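# Reseat wall cabinet side panel lip and relatch

## Task

The side panel of the wall cabinet is currently latched with its bottom lip sitting outside the rail; get that lip into the rail and leave the panel latched closed again.

## Robot and tools

Robot: two seven-joint xArm7 arms, left_arm and right_arm, each ending in a parallel two-finger gripper with a wrist camera. The left base sits at (-0.040, +0.281, 0) m and the right at (-0.051, -0.388, 0) m, both turned only slightly about z. A camera stand is fixed behind them.

Frames: the scene frame has its origin at table-top height, halfway between the nominal bases, +x pointing out over the table, +z up, and left_arm on the +y side (arm names do not match image sides). Reported positions, orientations, velocities and Hand targets are in the scene frame. Offsets you send are in each arm's own Hand target axes. On a gripper, +z points along the fingers and the fingers close along y. end_effector_position is the spot between the pads when closed, about 2 cm short of the fingertips; closing pushes the tips roughly 10 mm further along +z, mostly while the pads are over 40 mm apart.

execute_actions(actions, cameras): actions is a list of actions; each action is a table of 1 to 15 rows, one row per 1/30 s step, and a short table repeats its final row to fill 15 steps. Every row is one flat list of 14 numbers, each in [-1, 1], covering both arms even if one stays still: left dx, dy, dz, rx, ry, rz, opening, then right dx, dy, dz, rx, ry, rz, opening. The six pose numbers are an offset, not a pose: they are measured from that arm's Hand target as it stood when the action began, along that target's axes, and every row of the action uses that same starting point. Sending the same offset again in a later action moves further. Scale: 1.0 equals 0.6 m of travel or 180 degrees; rx, ry, rz form one rotation vector. Opening is absolute: +1 fully open (0.084 m), -1 closed. All six pose numbers at 0 re-commands the current Hand target; a 0 in the opening slot really commands half open, so repeat the present opening to keep it. cameras is a list of names (cam_high, cam_low, cam_left_wrist, cam_right_wrist, or ["all"]); an empty actions list returns all images and shows the scene number and task.

move(target, speed, blend, opening_speed, blocking, cameras): target is one 14-number row laid out as above, or a list of up to 15 such rows; every row is an offset from the same starting Hand targets, not from the previous row. The grippers follow straight paths that finish together, taking 0.5 s at least and stopping after 10 s regardless. speed is m/s, 0.002 to 1 (default 0.25), either one value or one per row; rotation is capped at twice that in rad/s. blend (metres, one value or one per row) rounds corners at intermediate rows; 0 stops at each. opening_speed (at least 0.2 per second on the -1..1 scale) ramps the fingers. blocking=false returns after about 0.5 s while the motion continues. Paths do not avoid obstacles or the other arm; faster motion means more lag, overshoot and harder impacts, and aiming far beyond a contact presses harder. The result adds a move: line saying done, off_target, moving, held or fault, plus any limits (paced = pose clipped, held = steps withheld by a check). done means within 3 mm and 2 degrees and at rest; neither done nor off_target tells you whether something is touched.

wait(seconds 0 to 10) lets time pass holding commands. stop brakes a running move. zoom_image(camera, region [x0, y0, x1, y1] in pixels, at most 504 by 504) enlarges part of the latest image from that camera; all cameras are 896x504. clear_fault(arm) clears a reported torque fault on left_arm or right_arm. read_manual returns licence texts. finished_scene(scene) ends the scene for good; call it only once the panel stays latched with the lip in the rail without the robot touching it.

Result lines: per arm Hand target (last commanded pose after clipping), end_effector_position (m), end_effector_quat_wxyz, velocities, Joint positions (last value is measured finger gap in m), joint torques (total drive output including gravity, noisy, offset), grip_measured (opening on the -1..1 scale), Tool commands, and Joint velocities marked within noise when still. Each control step the commanded pose is clipped to 70 mm and 16 degrees from the measured gripper; grippers often stop short, so send the remaining gap as a further offset. Large wrist turns can swing the elbow.

Gripping: command an opening well under grip_measured to hold; the gap sets squeeze strength (about 24 N per pad max). 

Avoid: arm-to-arm contact or one gripper closing on the other's fingers (the clearance check does not always prevent it); hard hits on the cabinet or fixed items; pressing a stuck arm, which heats motors (MOTOR HOT at 65 °C, brakes at 80 °C for 30 to 60 s) or causes a torque fault when contact torque reaches the load limits (waist 40.8, shoulder 41, upper arm roll 26.1, elbow 26.1, forearm roll 26.1, wrist pitch 14, wrist roll 14.7 N m). To release a push, command the target back past the gripper. Do not drop things, release moving parts or let anything leave the table. Loose objects may occasionally be nudged by outside forces.

Each tool is called after "Request:" as name(argument=value, ...), one argument or row to a line, values as JSON.

## Session

Request:
execute_actions(
  actions=[],
)

Scene clock: 0.00 s.
left_arm: end_effector_position=(+0.2941, +0.2111, +0.2374) grip_measured=+1.00 end_effector_quat_wxyz=(-0.004, +0.903, -0.231, +0.363) | right_arm: end_effector_position=(+0.5814, -0.8490, +0.1448) grip_measured=+1.00 end_effector_quat_wxyz=(+0.155, +0.832, -0.180, +0.501)
Joint positions: left_arm=[-0.261 -1.028 0.089 0.057 0.09 0.343 0.255 0.084] | right_arm=[-0.919 0.905 0.41 1.507 -0.012 -0.432 -0.437 0.084]
Joint velocities: within noise
Joint torques (N m): no reading
Hand target: left_arm +0.2941, +0.2111, +0.2374; -0.004, +0.903, -0.231, +0.363 | right_arm +0.5814, -0.8490, +0.1448; +0.155, +0.832, -0.180, +0.501
Tool commands: left_gripper/opening=+1.0 right_gripper/opening=+1.0

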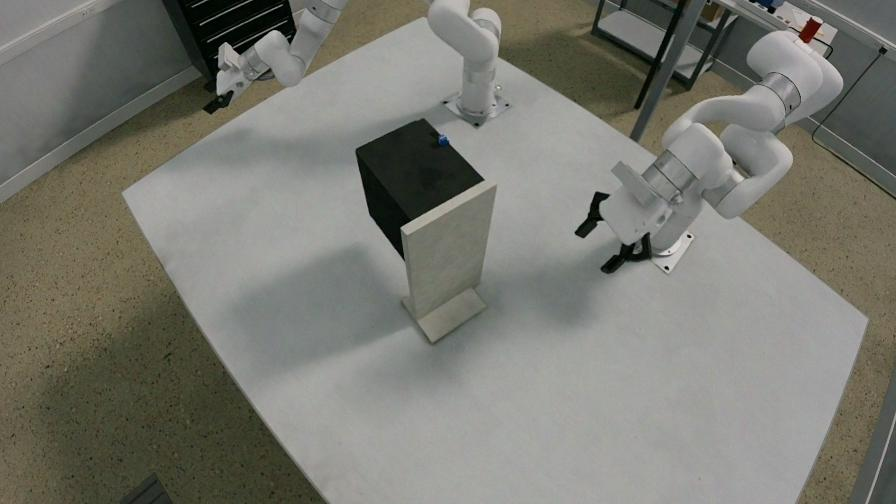

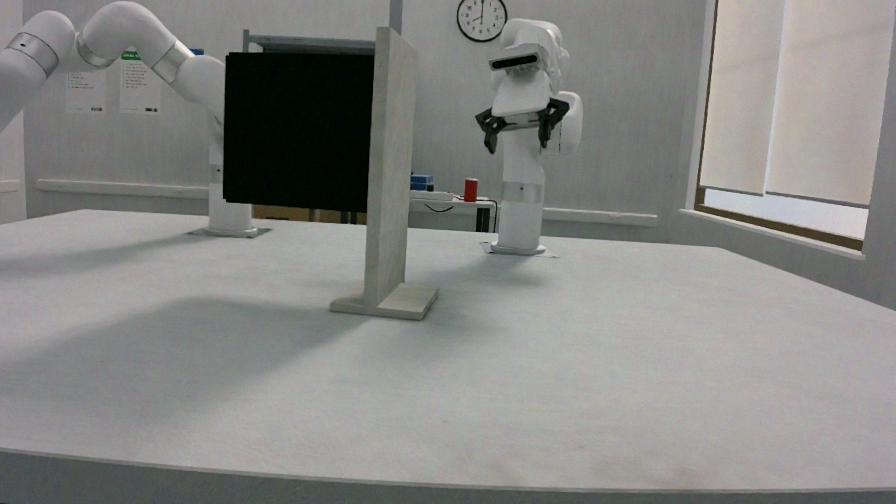

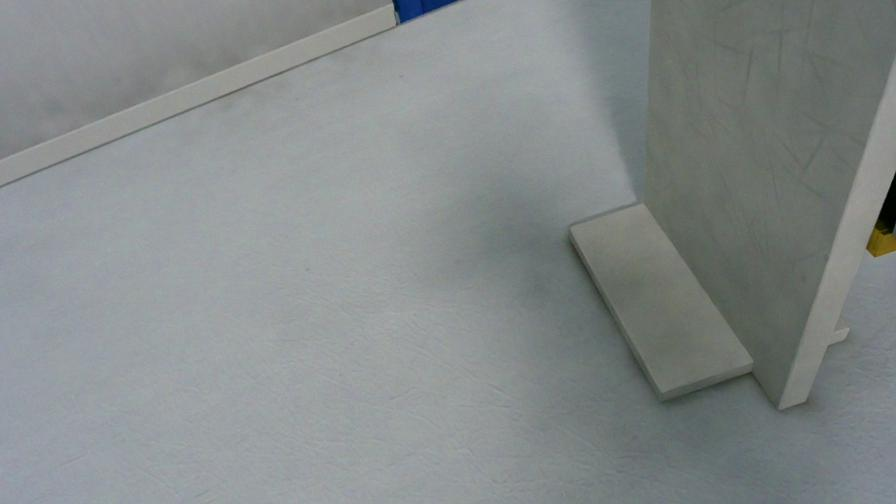

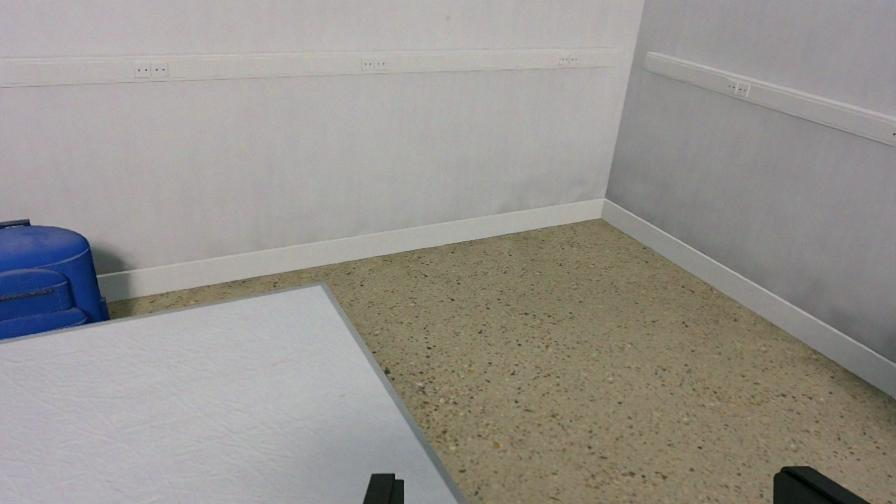

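Request:
zoom_image(
  camera="cam_high",
  region=[330, 100, 530, 360],
)

Request:
zoom_image(
  camera="cam_low",
  region=[200, 10, 470, 340],
)

Scaled by 1.938 from the camera's 896x504 image, which has a finer 1280x720 frame.

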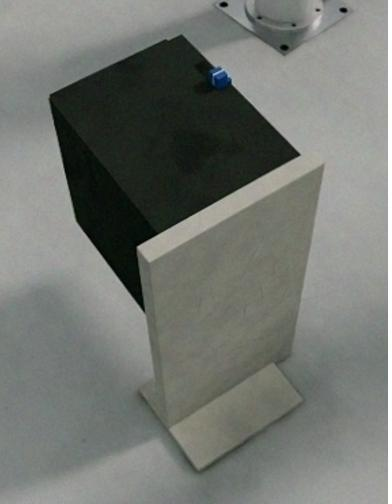

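Scaled by 1.527 from the camera's 896x504 image, which has a finer 1280x720 frame.

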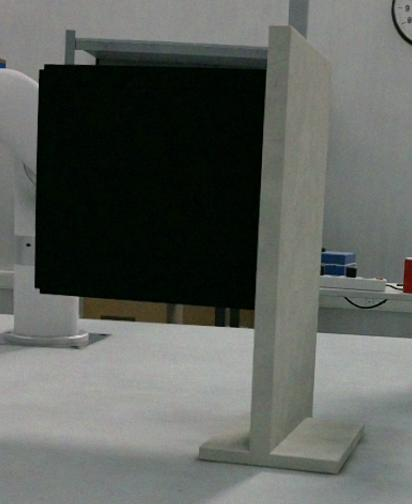

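Request:
move(
  target=[0,0,0,0,0,0,1,-0.173,-0.4,-0.928,0.373,-0.043,-0.218,1],
  cameras=["all"],
)

Scene clock: 27.67 s.
left_arm: end_effector_position=(+0.2941, +0.2111, +0.2374) grip_measured=+1.00 end_effector_quat_wxyz=(-0.004, +0.903, -0.231, +0.363) | right_arm: end_effector_position=(+0.2117, -0.3774, +0.2841) grip_measured=+1.00 end_effector_quat_wxyz=(-0.183, +0.818, +0.386, +0.386)
Joint positions: left_arm=[-0.261 -1.028 0.089 0.057 0.09 0.343 0.255 0.084] | right_arm=[-1.796 -0.569 0.775 0.487 -2.052 -1.637 0.668 0.084]
Joint torques (N m): left_arm=[-0.59 0.56 -0.21 22.59 -0.01 -2.54 -0.03] | right_arm=[4.34 -2.98 -8.64 10.86 -1.08 -2.52 -2.33]
Hand target: left_arm +0.2941, +0.2111, +0.2374; -0.004, +0.903, -0.231, +0.363 | right_arm +0.2117, -0.3774, +0.2841; -0.183, +0.818, +0.386, +0.386
Off the commanded pose: left_arm 0.000 m, 0 deg | right_arm 0.000 m, 0 deg.
move: done

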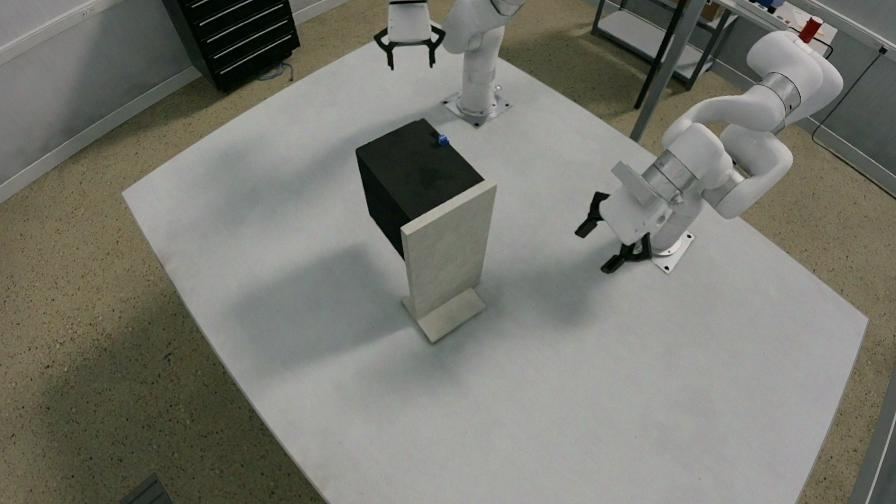

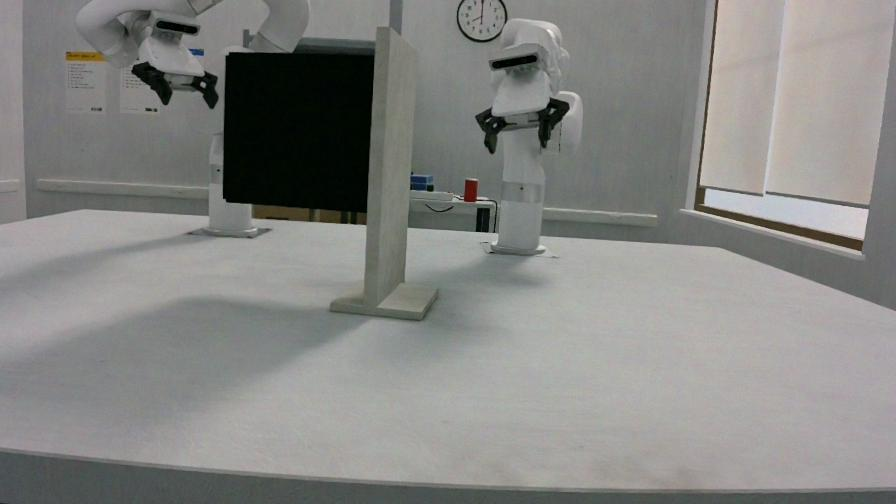

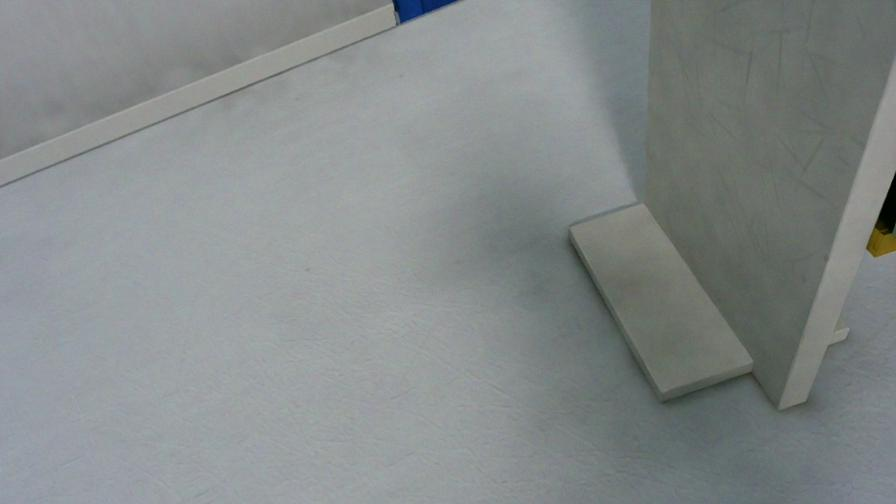

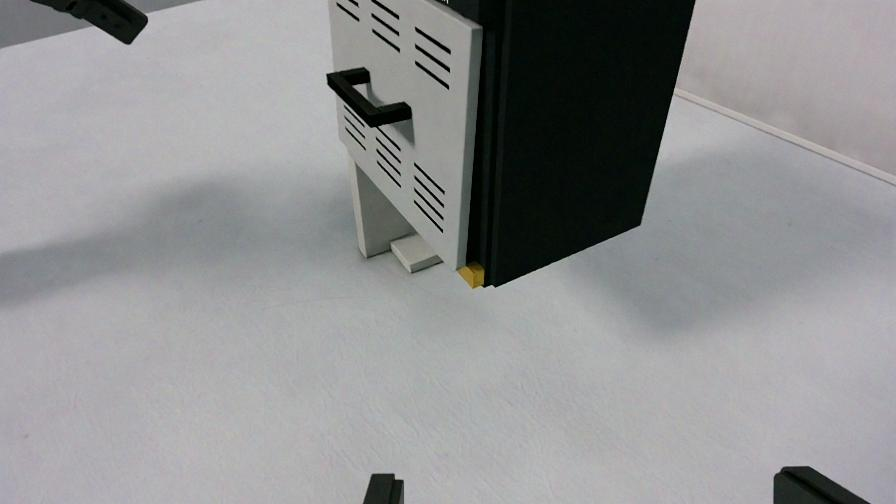

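Request:
move(
  target=[0,0,0,0,0,0,1,0.12,0,0,0.04,0.02,0,1],
  cameras=["cam_right_wrist"],
)

Request:
zoom_image(
  camera="cam_right_wrist",
  region=[300, 0, 740, 400],
)

Scene clock: 31.77 s.
left_arm: end_effector_position=(+0.2941, +0.2111, +0.2374) grip_measured=+1.00 end_effector_quat_wxyz=(-0.004, +0.903, -0.231, +0.363) | right_arm: end_effector_position=(+0.2409, -0.3422, +0.3397) grip_measured=+1.00 end_effector_quat_wxyz=(-0.246, +0.792, +0.403, +0.386)
Joint positions: left_arm=[-0.261 -1.028 0.089 0.057 0.09 0.343 0.255 0.084] | right_arm=[-1.628 -0.493 0.8 0.688 -1.991 -1.692 0.934 0.084]
Joint torques (N m): left_arm=[-0.38 0.55 -0.39 22.6 -0.03 -2.58 0.07] | right_arm=[3.81 2.94 -8.91 16.96 -0.97 -2.2 2.79]
Hand target: left_arm +0.2941, +0.2111, +0.2374; -0.004, +0.903, -0.231, +0.363 | right_arm +0.2409, -0.3422, +0.3397; -0.246, +0.792, +0.403, +0.386
Off the commanded pose: left_arm 0.000 m, 0 deg | right_arm 0.000 m, 0 deg.
joint sent to its limit (right arm) — joint 6 (wrist pitch), lower limit. The joint targets still meet the commanded pose.
move: done
Images, in order (width x height): cam_right_wrist 896x504.

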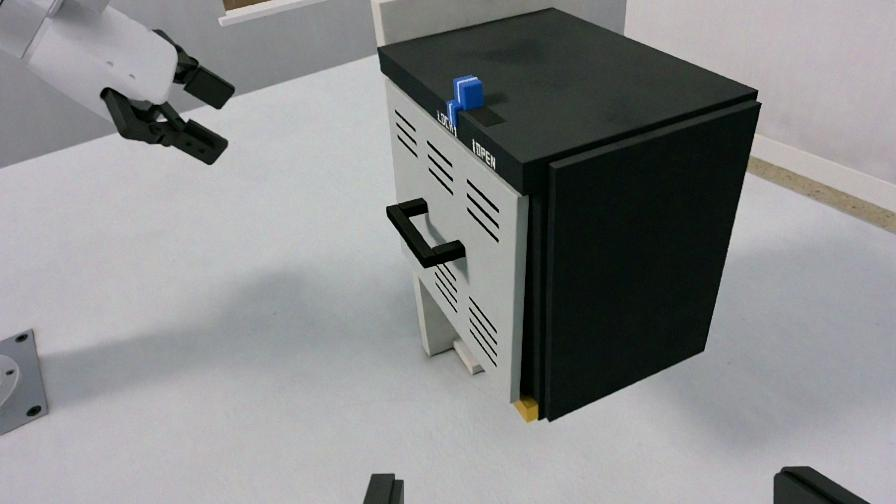

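Scaled by 1.145 from the camera's 896x504 image, which has a finer 1280x720 frame.

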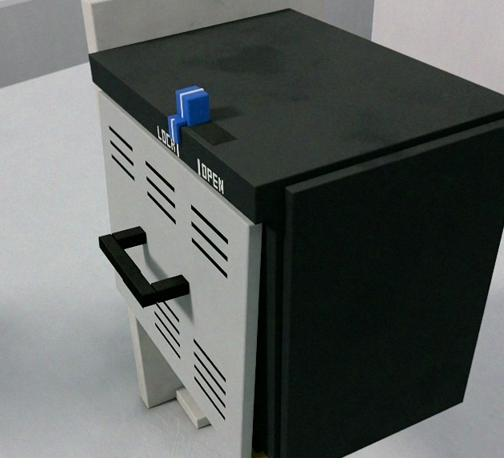

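Request:
move(
  target=[0.141,0.386,-0.254,-0.063,0.046,-0.016,1,0,0,0,0,0,0,1],
  cameras=["cam_left_wrist"],
)

Scene clock: 49.03 s.
left_arm: end_effector_position=(+0.1515, -0.0067, +0.3647) grip_measured=+1.00 end_effector_quat_wxyz=(+0.111, +0.876, -0.242, +0.402) | right_arm: end_effector_position=(+0.2409, -0.3422, +0.3397) grip_measured=+1.00 end_effector_quat_wxyz=(-0.246, +0.792, +0.403, +0.386)
Joint positions: left_arm=[-0.628 -1.17 -0.466 0.38 -0.136 0.689 -0.389 0.084] | right_arm=[-1.628 -0.493 0.8 0.688 -1.991 -1.692 0.935 0.084]
Joint torques (N m): left_arm=[5.73 7.09 4.15 23.19 -1.41 -3.94 -1.32] | right_arm=[4.33 2.6 -8.73 16.9 -1.05 -2.49 2.56]
Hand target: left_arm +0.1515, -0.0067, +0.3648; +0.111, +0.876, -0.242, +0.402 | right_arm +0.2409, -0.3422, +0.3397; -0.246, +0.792, +0.403, +0.386
Off the commanded pose: left_arm 0.000 m, 0 deg | right_arm 0.000 m, 0 deg.
move: done
Images, in order (width x height): cam_left_wrist 896x504.

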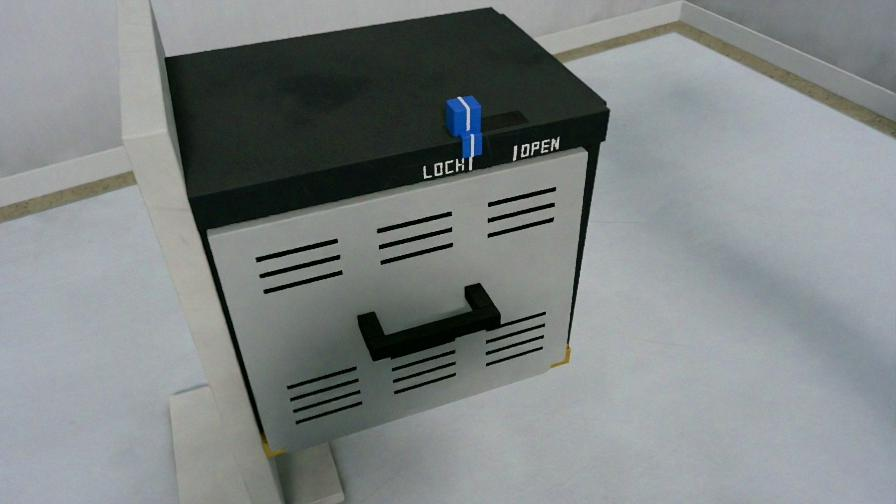

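Request:
move(
  target=[-0.014,-0.019,0.28,-0.046,0.223,-0.533,0.3,0.365,-0.043,0.286,-0.1915,-0.253,0.323,0.3],
  cameras=["all"],
)

Scene clock: 82.37 s.
left_arm: end_effector_position=(+0.2620, -0.0597, +0.2489) grip_measured=+0.29 end_effector_quat_wxyz=(+0.489, +0.584, +0.496, +0.417) | right_arm: end_effector_position=(+0.3723, -0.1096, +0.4190) grip_measured=+0.29 end_effector_quat_wxyz=(-0.095, +0.983, -0.078, +0.134)
Joint positions: left_arm=[0.26 -1.415 -1.706 0.412 -0.968 -0.027 -2.23 0.056] | right_arm=[-2.264 -0.676 2.221 2.541 -2.488 -1.692 3.647 0.056]
Joint torques (N m): left_arm=[-6.45 4.89 26.35 2.58 -2.51 -0.2 -1.17] | right_arm=[-4.74 29.23 -2.83 13.15 -2.05 -1.1 2.68]
Hand target: left_arm +0.2620, -0.0597, +0.2489; +0.489, +0.584, +0.496, +0.417 | right_arm +0.3728, -0.1092, +0.4195; -0.015, +0.996, -0.080, +0.021
Off the commanded pose: left_arm 0.000 m, 0 deg | right_arm 0.001 m, 19 deg; orientation clipped.
joint sent to its limit (right arm) — joint 6 (wrist pitch), lower limit. The joint targets are off in orientation, not in position.
move: off_target (right_arm); limits=paced

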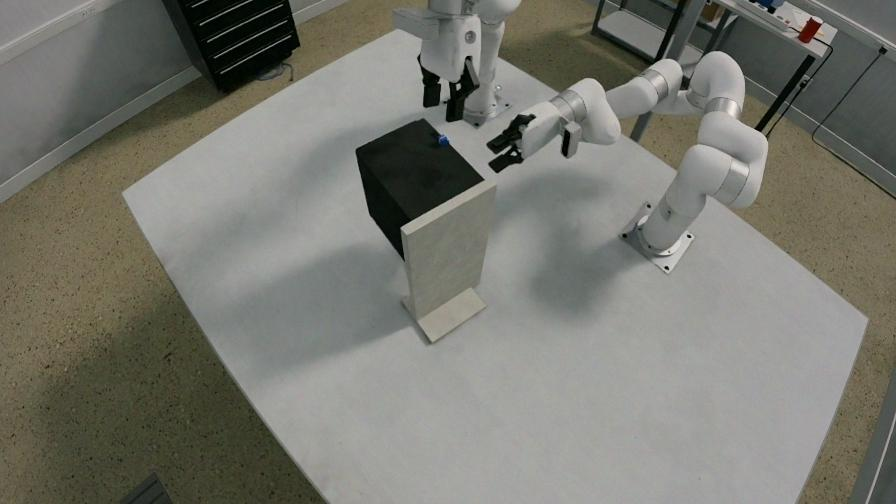

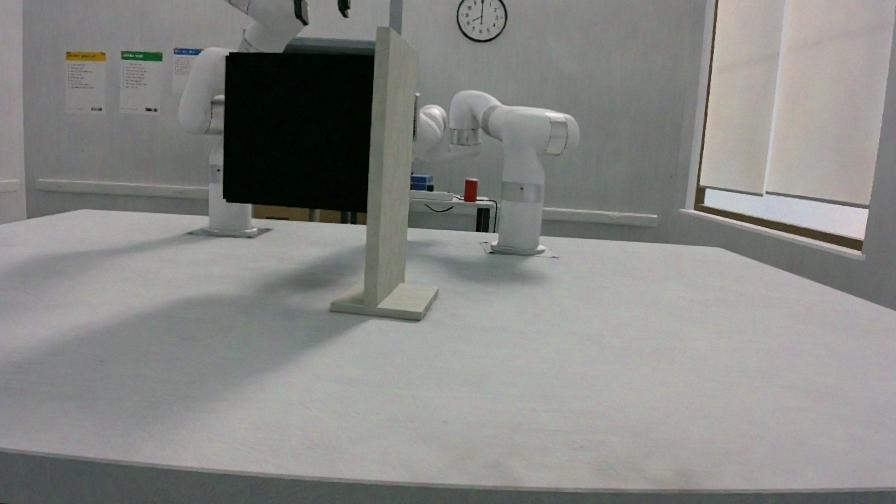

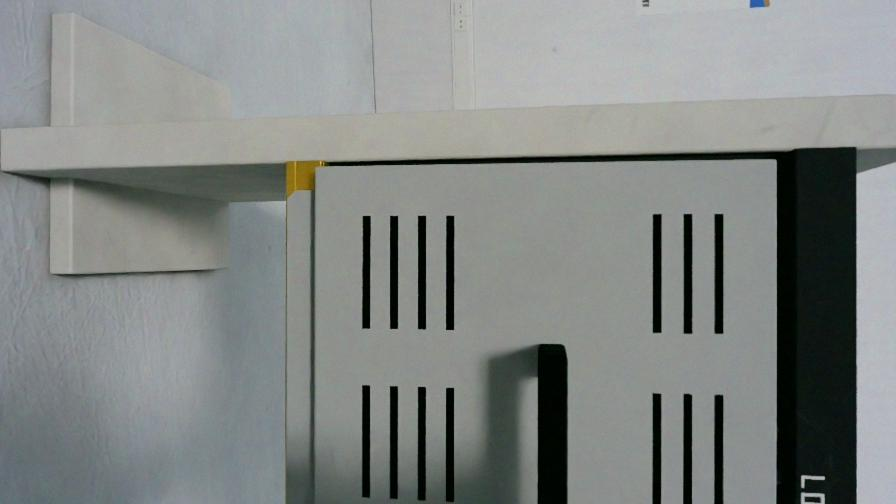

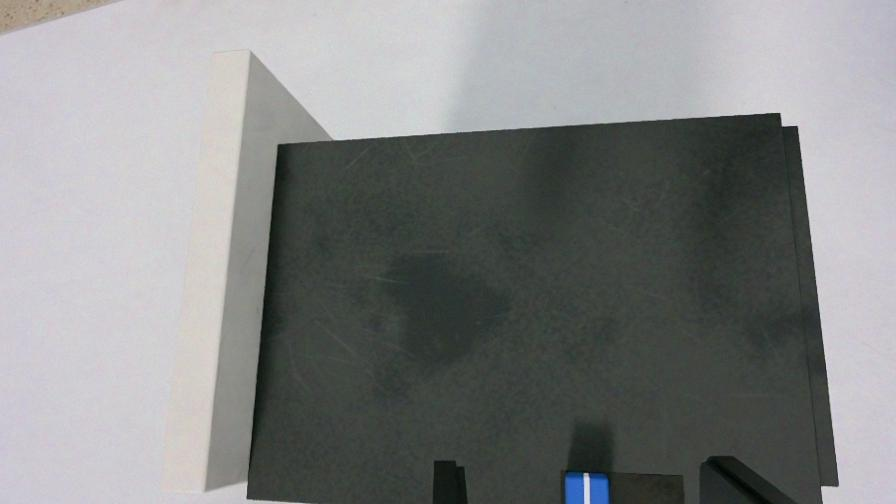

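Request:
zoom_image(
  camera="cam_left_wrist",
  region=[230, 130, 430, 504],
)

Request:
move(
  target=[0,0,0.130,0,0,0,0.3,-0.004,0.0085,0.103,0.057,0.068,0,0.3],
  speed=0.1,
  cameras=["cam_left_wrist","cam_right_wrist"],
)

Scaled by 1.348 from the camera's 896x504 image, which has a finer 1280x720 frame.

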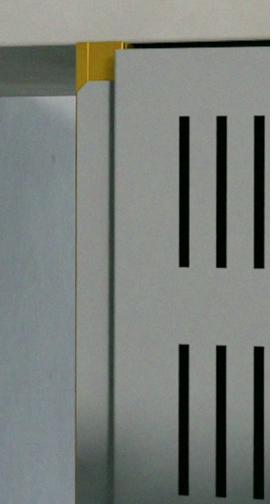

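Scene clock: 101.37 s.
left_arm: end_effector_position=(+0.3378, -0.0719, +0.2353) grip_measured=+0.29 end_effector_quat_wxyz=(+0.489, +0.584, +0.496, +0.417) | right_arm: end_effector_position=(+0.3724, -0.1122, +0.3575) grip_measured=+0.29 end_effector_quat_wxyz=(-0.095, +0.983, -0.079, +0.134)
Joint positions: left_arm=[0.664 -1.17 -1.811 0.554 -0.859 -0.36 -2.186 0.056] | right_arm=[-1.996 -0.503 2.186 2.004 -2.648 -1.367 3.573 0.056]
Joint torques (N m): left_arm=[5.13 15.76 17.43 6.15 0.7 -3.37 -1.27] | right_arm=[4.5 25.82 -9.52 12.02 -1.89 0.26 -1.59]
Hand target: left_arm +0.3378, -0.0719, +0.2353; +0.489, +0.584, +0.496, +0.417 | right_arm +0.3724, -0.1122, +0.3575; -0.095, +0.983, -0.079, +0.134
Off the commanded pose: left_arm 0.000 m, 0 deg | right_arm 0.000 m, 0 deg.
move: done
Images, in order (width x height): cam_left_wrist 896x504, cam_right_wrist 896x504.

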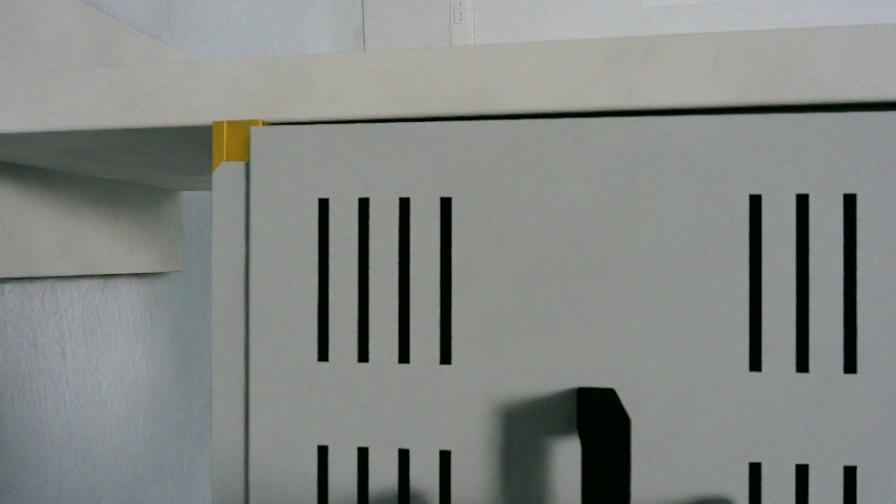

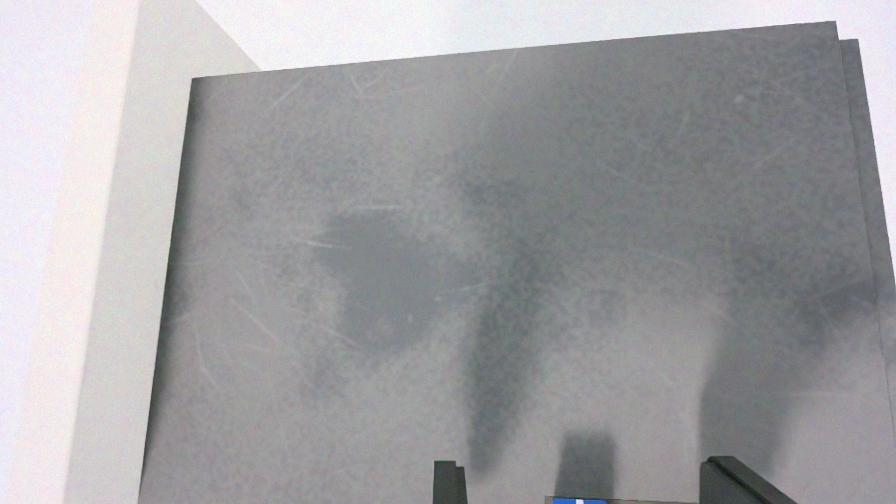

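Request:
move(
  target=[0,0,0,0,0,0,-0.9,0,0,0,0,0,0,-0.6],
  opening_speed=1.0,
  cameras=["cam_left_wrist","cam_right_wrist"],
)

Scene clock: 110.57 s.
left_arm: end_effector_position=(+0.3377, -0.0720, +0.2352) grip_measured=-0.79 end_effector_quat_wxyz=(+0.489, +0.584, +0.496, +0.417) | right_arm: end_effector_position=(+0.3724, -0.1122, +0.3575) grip_measured=-0.62 end_effector_quat_wxyz=(-0.095, +0.983, -0.079, +0.134)
Joint positions: left_arm=[0.665 -1.17 -1.811 0.554 -0.859 -0.361 -2.186 0.009] | right_arm=[-1.996 -0.503 2.186 2.004 -2.648 -1.367 3.573 0.017]
Joint torques (N m): left_arm=[4.59 13.63 27.86 4.25 -0.64 -3.25 -1.05] | right_arm=[3.93 25.78 -9.42 11.9 -1.92 0.27 2.13]
Hand target: left_arm +0.3378, -0.0719, +0.2353; +0.489, +0.584, +0.496, +0.417 | right_arm +0.3724, -0.1122, +0.3575; -0.095, +0.983, -0.079, +0.134
Off the commanded pose: left_arm 0.000 m, 0 deg | right_arm 0.000 m, 0 deg.
move: done
Images, in order (width x height): cam_left_wrist 896x504, cam_right_wrist 896x504.

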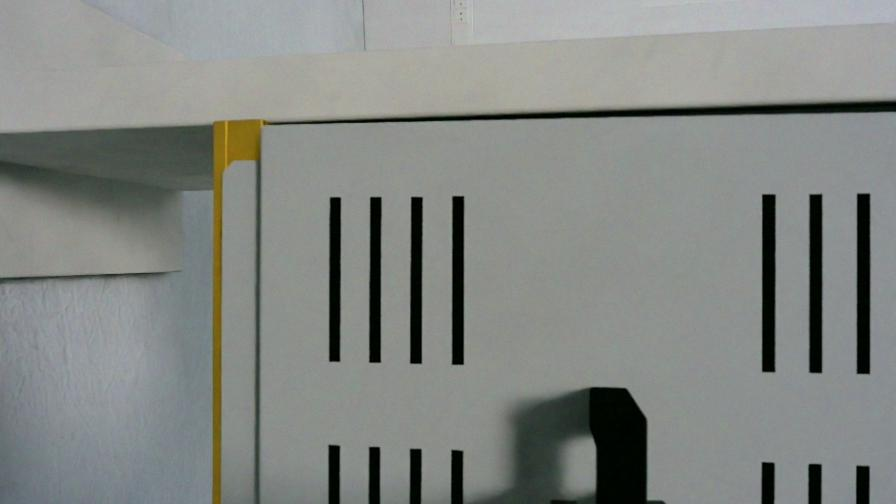

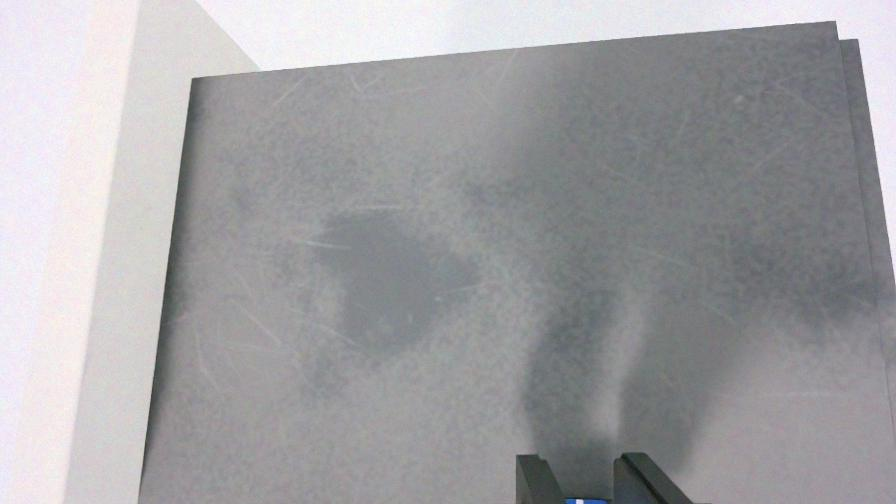

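Request:
move(
  target=[0,0,0,0,0,0,-0.95,0.001,0.041,-0.0087,0,0,0,-0.9],
  speed=0.05,
  cameras=["cam_left_wrist","cam_right_wrist"],
)

Request:
zoom_image(
  camera="cam_right_wrist",
  region=[400, 400, 800, 504],
)

Scene clock: 116.20 s.
left_arm: end_effector_position=(+0.3378, -0.0719, +0.2353) grip_measured=-0.79 end_effector_quat_wxyz=(+0.489, +0.584, +0.496, +0.417) | right_arm: end_effector_position=(+0.3684, -0.1369, +0.3574) grip_measured=-0.69 end_effector_quat_wxyz=(-0.095, +0.983, -0.079, +0.134)
Joint positions: left_arm=[0.665 -1.17 -1.811 0.554 -0.859 -0.361 -2.186 0.009] | right_arm=[-1.963 -0.426 2.165 1.896 -2.695 -1.326 3.538 0.014]
Joint torques (N m): left_arm=[1.11 6.68 30.52 2.09 -2.32 -3.28 -0.29] | right_arm=[-0.84 26.28 -15.84 11.5 -5.18 -1.44 -2.39]
Hand target: left_arm +0.3378, -0.0719, +0.2353; +0.489, +0.584, +0.496, +0.417 | right_arm +0.3684, -0.1370, +0.3575; -0.095, +0.983, -0.079, +0.134
Off the commanded pose: left_arm 0.000 m, 0 deg | right_arm 0.000 m, 0 deg.
move: done
Images, in order (width x height): cam_left_wrist 896x504, cam_right_wrist 896x504.

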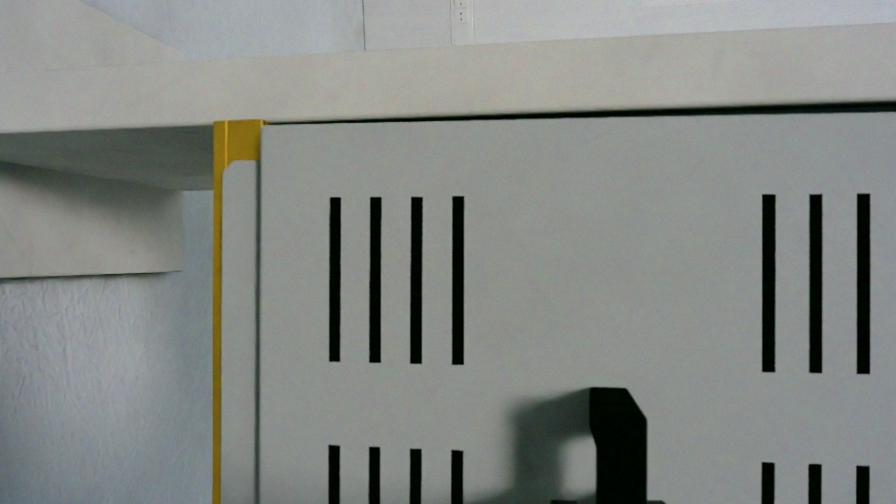

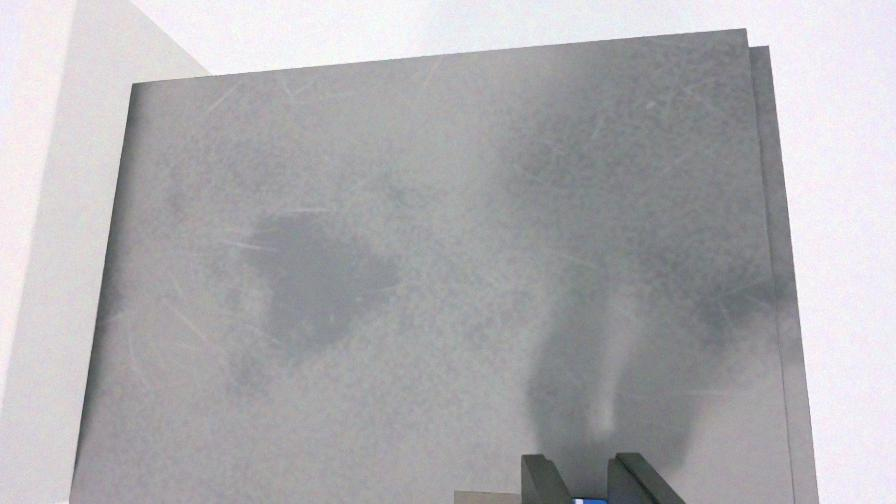

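Scaled by 1.260 from the camera's 896x504 image, which has a finer 1280x720 frame.

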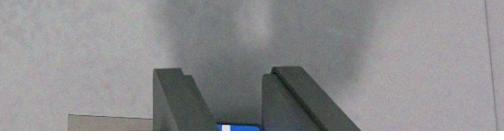

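Request:
move(
  target=[
    [0,-0.0087,-0.0492,0,0,0,-0.95,0,0,0,0,0,0,-0.9],
    [0,0.0095,-0.0608,-0.0572,0,0,-0.95,0,0,0,0,0,0,-0.9],
  ],
  speed=0.05,
  blend=0.005,
  cameras=["cam_left_wrist","cam_right_wrist"],
)

Scene clock: 138.67 s.
left_arm: end_effector_position=(+0.3033, -0.0664, +0.2473) grip_measured=-0.80 end_effector_quat_wxyz=(+0.539, +0.538, +0.457, +0.460) | right_arm: end_effector_position=(+0.3684, -0.1370, +0.3575) grip_measured=-0.69 end_effector_quat_wxyz=(-0.095, +0.983, -0.079, +0.134)
Joint positions: left_arm=[0.503 -1.498 -1.857 0.508 -1.061 -0.273 -2.278 0.009] | right_arm=[-1.963 -0.426 2.165 1.896 -2.695 -1.326 3.538 0.014]
Joint torques (N m): left_arm=[-6.41 5.37 20.83 -1.17 -3.1 -1.01 -1.09] | right_arm=[-4 27.13 -15.7 11.28 -5.61 -2.15 -1.98]
Hand target: left_arm +0.3033, -0.0664, +0.2473; +0.539, +0.538, +0.457, +0.460 | right_arm +0.3684, -0.1370, +0.3575; -0.095, +0.983, -0.079, +0.134
Off the commanded pose: left_arm 0.000 m, 0 deg | right_arm 0.000 m, 0 deg.
move: done
Images, in order (width x height): cam_left_wrist 896x504, cam_right_wrist 896x504.

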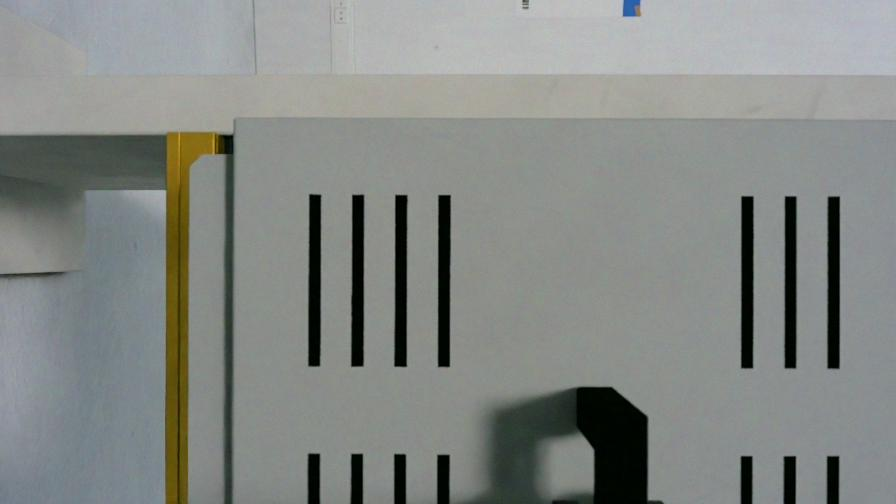

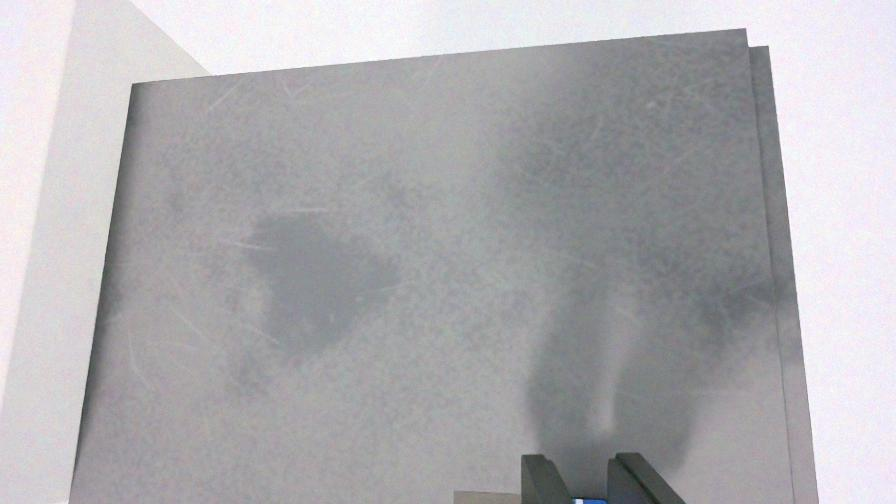

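Request:
zoom_image(
  camera="cam_left_wrist",
  region=[150, 110, 260, 200],
)

Scaled by 4.582 from the camera's 896x504 image, which has a finer 1280x720 frame.

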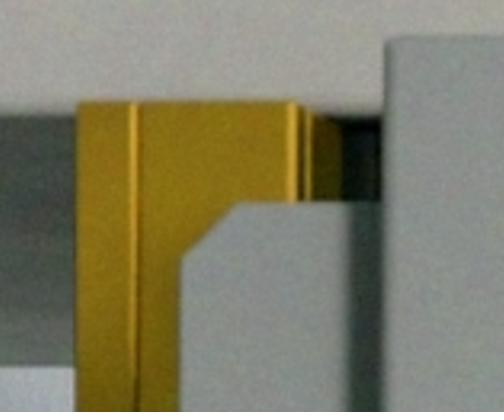

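Request:
move(
  target=[0,-0.0055,0.0337,-0.0333,0,0,-0.95,0,0,0,0,0,0,-0.9],
  speed=0.05,
  cameras=["cam_left_wrist"],
)

Request:
zoom_image(
  camera="cam_left_wrist",
  region=[150, 90, 270, 200],
)

Scene clock: 169.10 s.
left_arm: end_effector_position=(+0.3232, -0.0696, +0.2441) grip_measured=-0.80 end_effector_quat_wxyz=(+0.567, +0.509, +0.432, +0.483) | right_arm: end_effector_position=(+0.3684, -0.1370, +0.3575) grip_measured=-0.69 end_effector_quat_wxyz=(-0.095, +0.983, -0.079, +0.134)
Joint positions: left_arm=[0.598 -1.638 -1.91 0.576 -1.116 -0.326 -2.344 0.009] | right_arm=[-1.963 -0.426 2.165 1.896 -2.695 -1.326 3.538 0.014]
Joint torques (N m): left_arm=[5.44 6.24 22.96 -4.53 -3.73 -0.59 -1.2] | right_arm=[-1.26 27.32 -15.02 11 -5.54 -2.03 -1.04]
Hand target: left_arm +0.3233, -0.0696, +0.2440; +0.567, +0.509, +0.432, +0.483 | right_arm +0.3684, -0.1370, +0.3575; -0.095, +0.983, -0.079, +0.134
Off the commanded pose: left_arm 0.000 m, 0 deg | right_arm 0.000 m, 0 deg.
move: done
Images, in order (width x height): cam_left_wrist 896x504.

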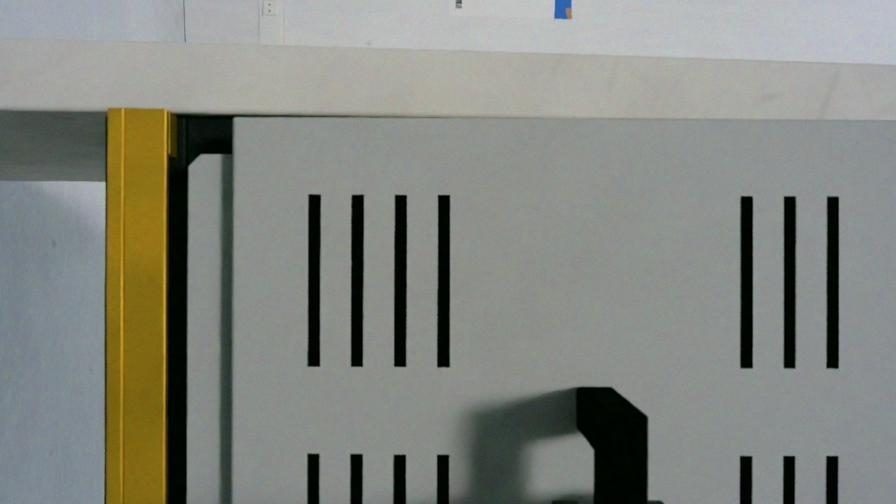

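Scaled by 4.200 from the camera's 896x504 image, which has a finer 1280x720 frame.

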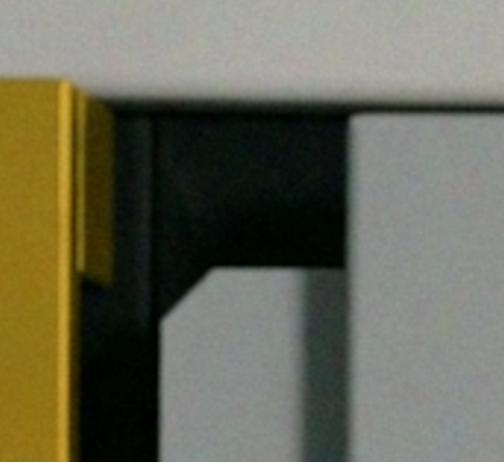

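Request:
move(
  target=[-0.0017,-0.00725,0.0051,0,0,0,-0.95,0,0,0,0,0,0,-0.9],
  speed=0.03,
  cameras=["cam_left_wrist"],
)

Request:
zoom_image(
  camera="cam_left_wrist",
  region=[150, 90, 270, 200],
)

Scene clock: 192.50 s.
left_arm: end_effector_position=(+0.3265, -0.0711, +0.2401) grip_measured=-0.80 end_effector_quat_wxyz=(+0.567, +0.509, +0.432, +0.483) | right_arm: end_effector_position=(+0.3684, -0.1370, +0.3575) grip_measured=-0.69 end_effector_quat_wxyz=(-0.095, +0.983, -0.079, +0.134)
Joint positions: left_arm=[0.613 -1.646 -1.917 0.589 -1.118 -0.329 -2.351 0.009] | right_arm=[-1.963 -0.426 2.165 1.896 -2.695 -1.326 3.538 0.014]
Joint torques (N m): left_arm=[5.43 5.95 21.86 -4.33 -3.24 -3.42 -1.38] | right_arm=[-0.98 26.71 -15.46 11.04 -4.57 -2.07 -0.49]
Hand target: left_arm +0.3266, -0.0712, +0.2400; +0.567, +0.509, +0.432, +0.483 | right_arm +0.3684, -0.1370, +0.3575; -0.095, +0.983, -0.079, +0.134
Off the commanded pose: left_arm 0.000 m, 0 deg | right_arm 0.000 m, 0 deg.
move: done
Images, in order (width x height): cam_left_wrist 896x504.

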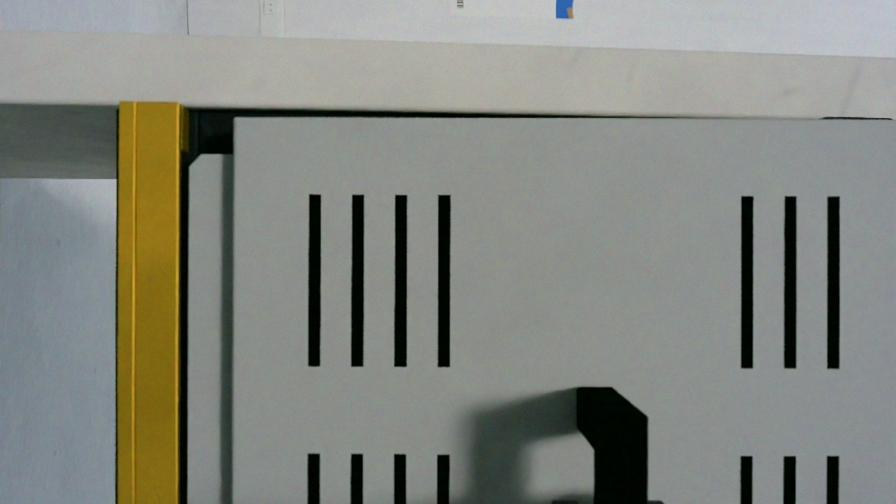

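Scaled by 4.200 from the camera's 896x504 image, which has a finer 1280x720 frame.

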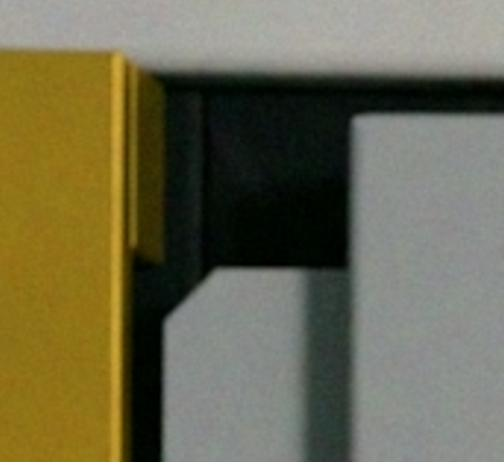

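Request:
move(
  target=[0,-0.0066,-0.0007,0,0,0,-0.95,0,0,0,0,0,0,-0.9],
  speed=0.02,
  cameras=["cam_left_wrist"],
)

Request:
zoom_image(
  camera="cam_left_wrist",
  region=[150, 90, 270, 200],
)

Scene clock: 197.13 s.
left_arm: end_effector_position=(+0.3266, -0.0711, +0.2361) grip_measured=-0.80 end_effector_quat_wxyz=(+0.567, +0.509, +0.432, +0.483) | right_arm: end_effector_position=(+0.3684, -0.1370, +0.3575) grip_measured=-0.69 end_effector_quat_wxyz=(-0.095, +0.983, -0.079, +0.134)
Joint positions: left_arm=[0.611 -1.66 -1.926 0.593 -1.129 -0.323 -2.356 0.009] | right_arm=[-1.963 -0.426 2.165 1.896 -2.695 -1.326 3.538 0.014]
Joint torques (N m): left_arm=[-7.19 7.06 20.85 -4 -2.88 -0.47 -1.22] | right_arm=[-1.32 26.78 -15.87 11.19 -4.03 -2.02 -0.09]
Hand target: left_arm +0.3266, -0.0712, +0.2361; +0.567, +0.509, +0.432, +0.483 | right_arm +0.3684, -0.1370, +0.3575; -0.095, +0.983, -0.079, +0.134
Off the commanded pose: left_arm 0.000 m, 0 deg | right_arm 0.000 m, 0 deg.
move: done
Images, in order (width x height): cam_left_wrist 896x504.

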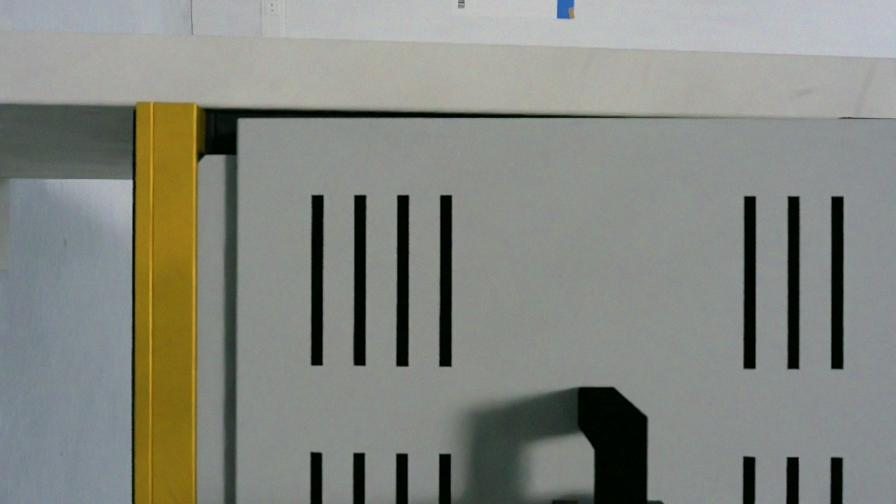

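Scaled by 4.200 from the camera's 896x504 image, which has a finer 1280x720 frame.

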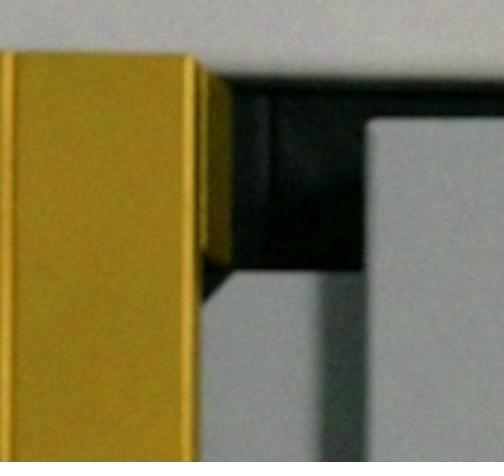

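Request:
move(
  target=[
    [0,0.0018,0.0083,0.0167,0,0,-0.95,0,0,0,0,0,0,-0.9],
    [0,-0.0050,0.0076,0.0167,0,0,-0.95,0,0,0,0,0,0,-0.9],
  ],
  speed=0.02,
  cameras=["cam_left_wrist"],
)

Request:
zoom_image(
  camera="cam_left_wrist",
  region=[130, 90, 270, 220],
)

Scene clock: 205.50 s.
left_arm: end_effector_position=(+0.3314, -0.0719, +0.2336) grip_measured=-0.80 end_effector_quat_wxyz=(+0.553, +0.524, +0.445, +0.471) | right_arm: end_effector_position=(+0.3684, -0.1370, +0.3575) grip_measured=-0.69 end_effector_quat_wxyz=(-0.095, +0.983, -0.079, +0.134)
Joint positions: left_arm=[0.646 -1.549 -1.913 0.585 -1.053 -0.368 -2.344 0.009] | right_arm=[-1.963 -0.426 2.165 1.896 -2.695 -1.326 3.538 0.014]
Joint torques (N m): left_arm=[4.09 7.11 20.74 -1.79 -2.97 -0.68 -1.35] | right_arm=[-1.13 26.16 -16.54 11.14 -3.14 -2.15 0.74]
Hand target: left_arm +0.3314, -0.0719, +0.2336; +0.553, +0.524, +0.445, +0.471 | right_arm +0.3684, -0.1370, +0.3575; -0.095, +0.983, -0.079, +0.134
Off the commanded pose: left_arm 0.000 m, 0 deg | right_arm 0.000 m, 0 deg.
move: done
Images, in order (width x height): cam_left_wrist 896x504.

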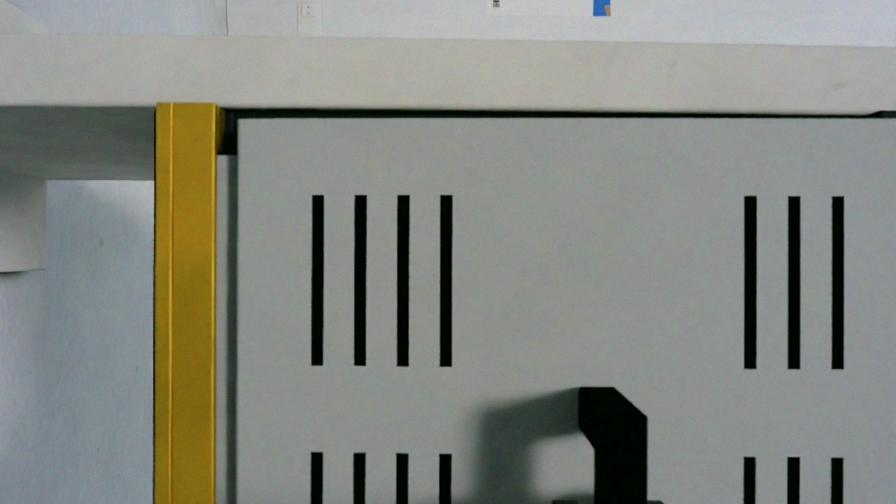

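Scaled by 3.600 from the camera's 896x504 image, which has a finer 1280x720 frame.

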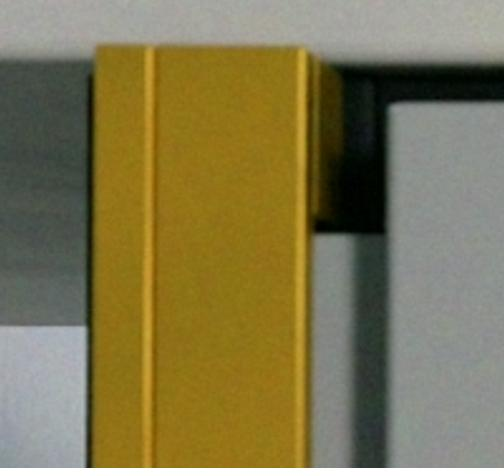

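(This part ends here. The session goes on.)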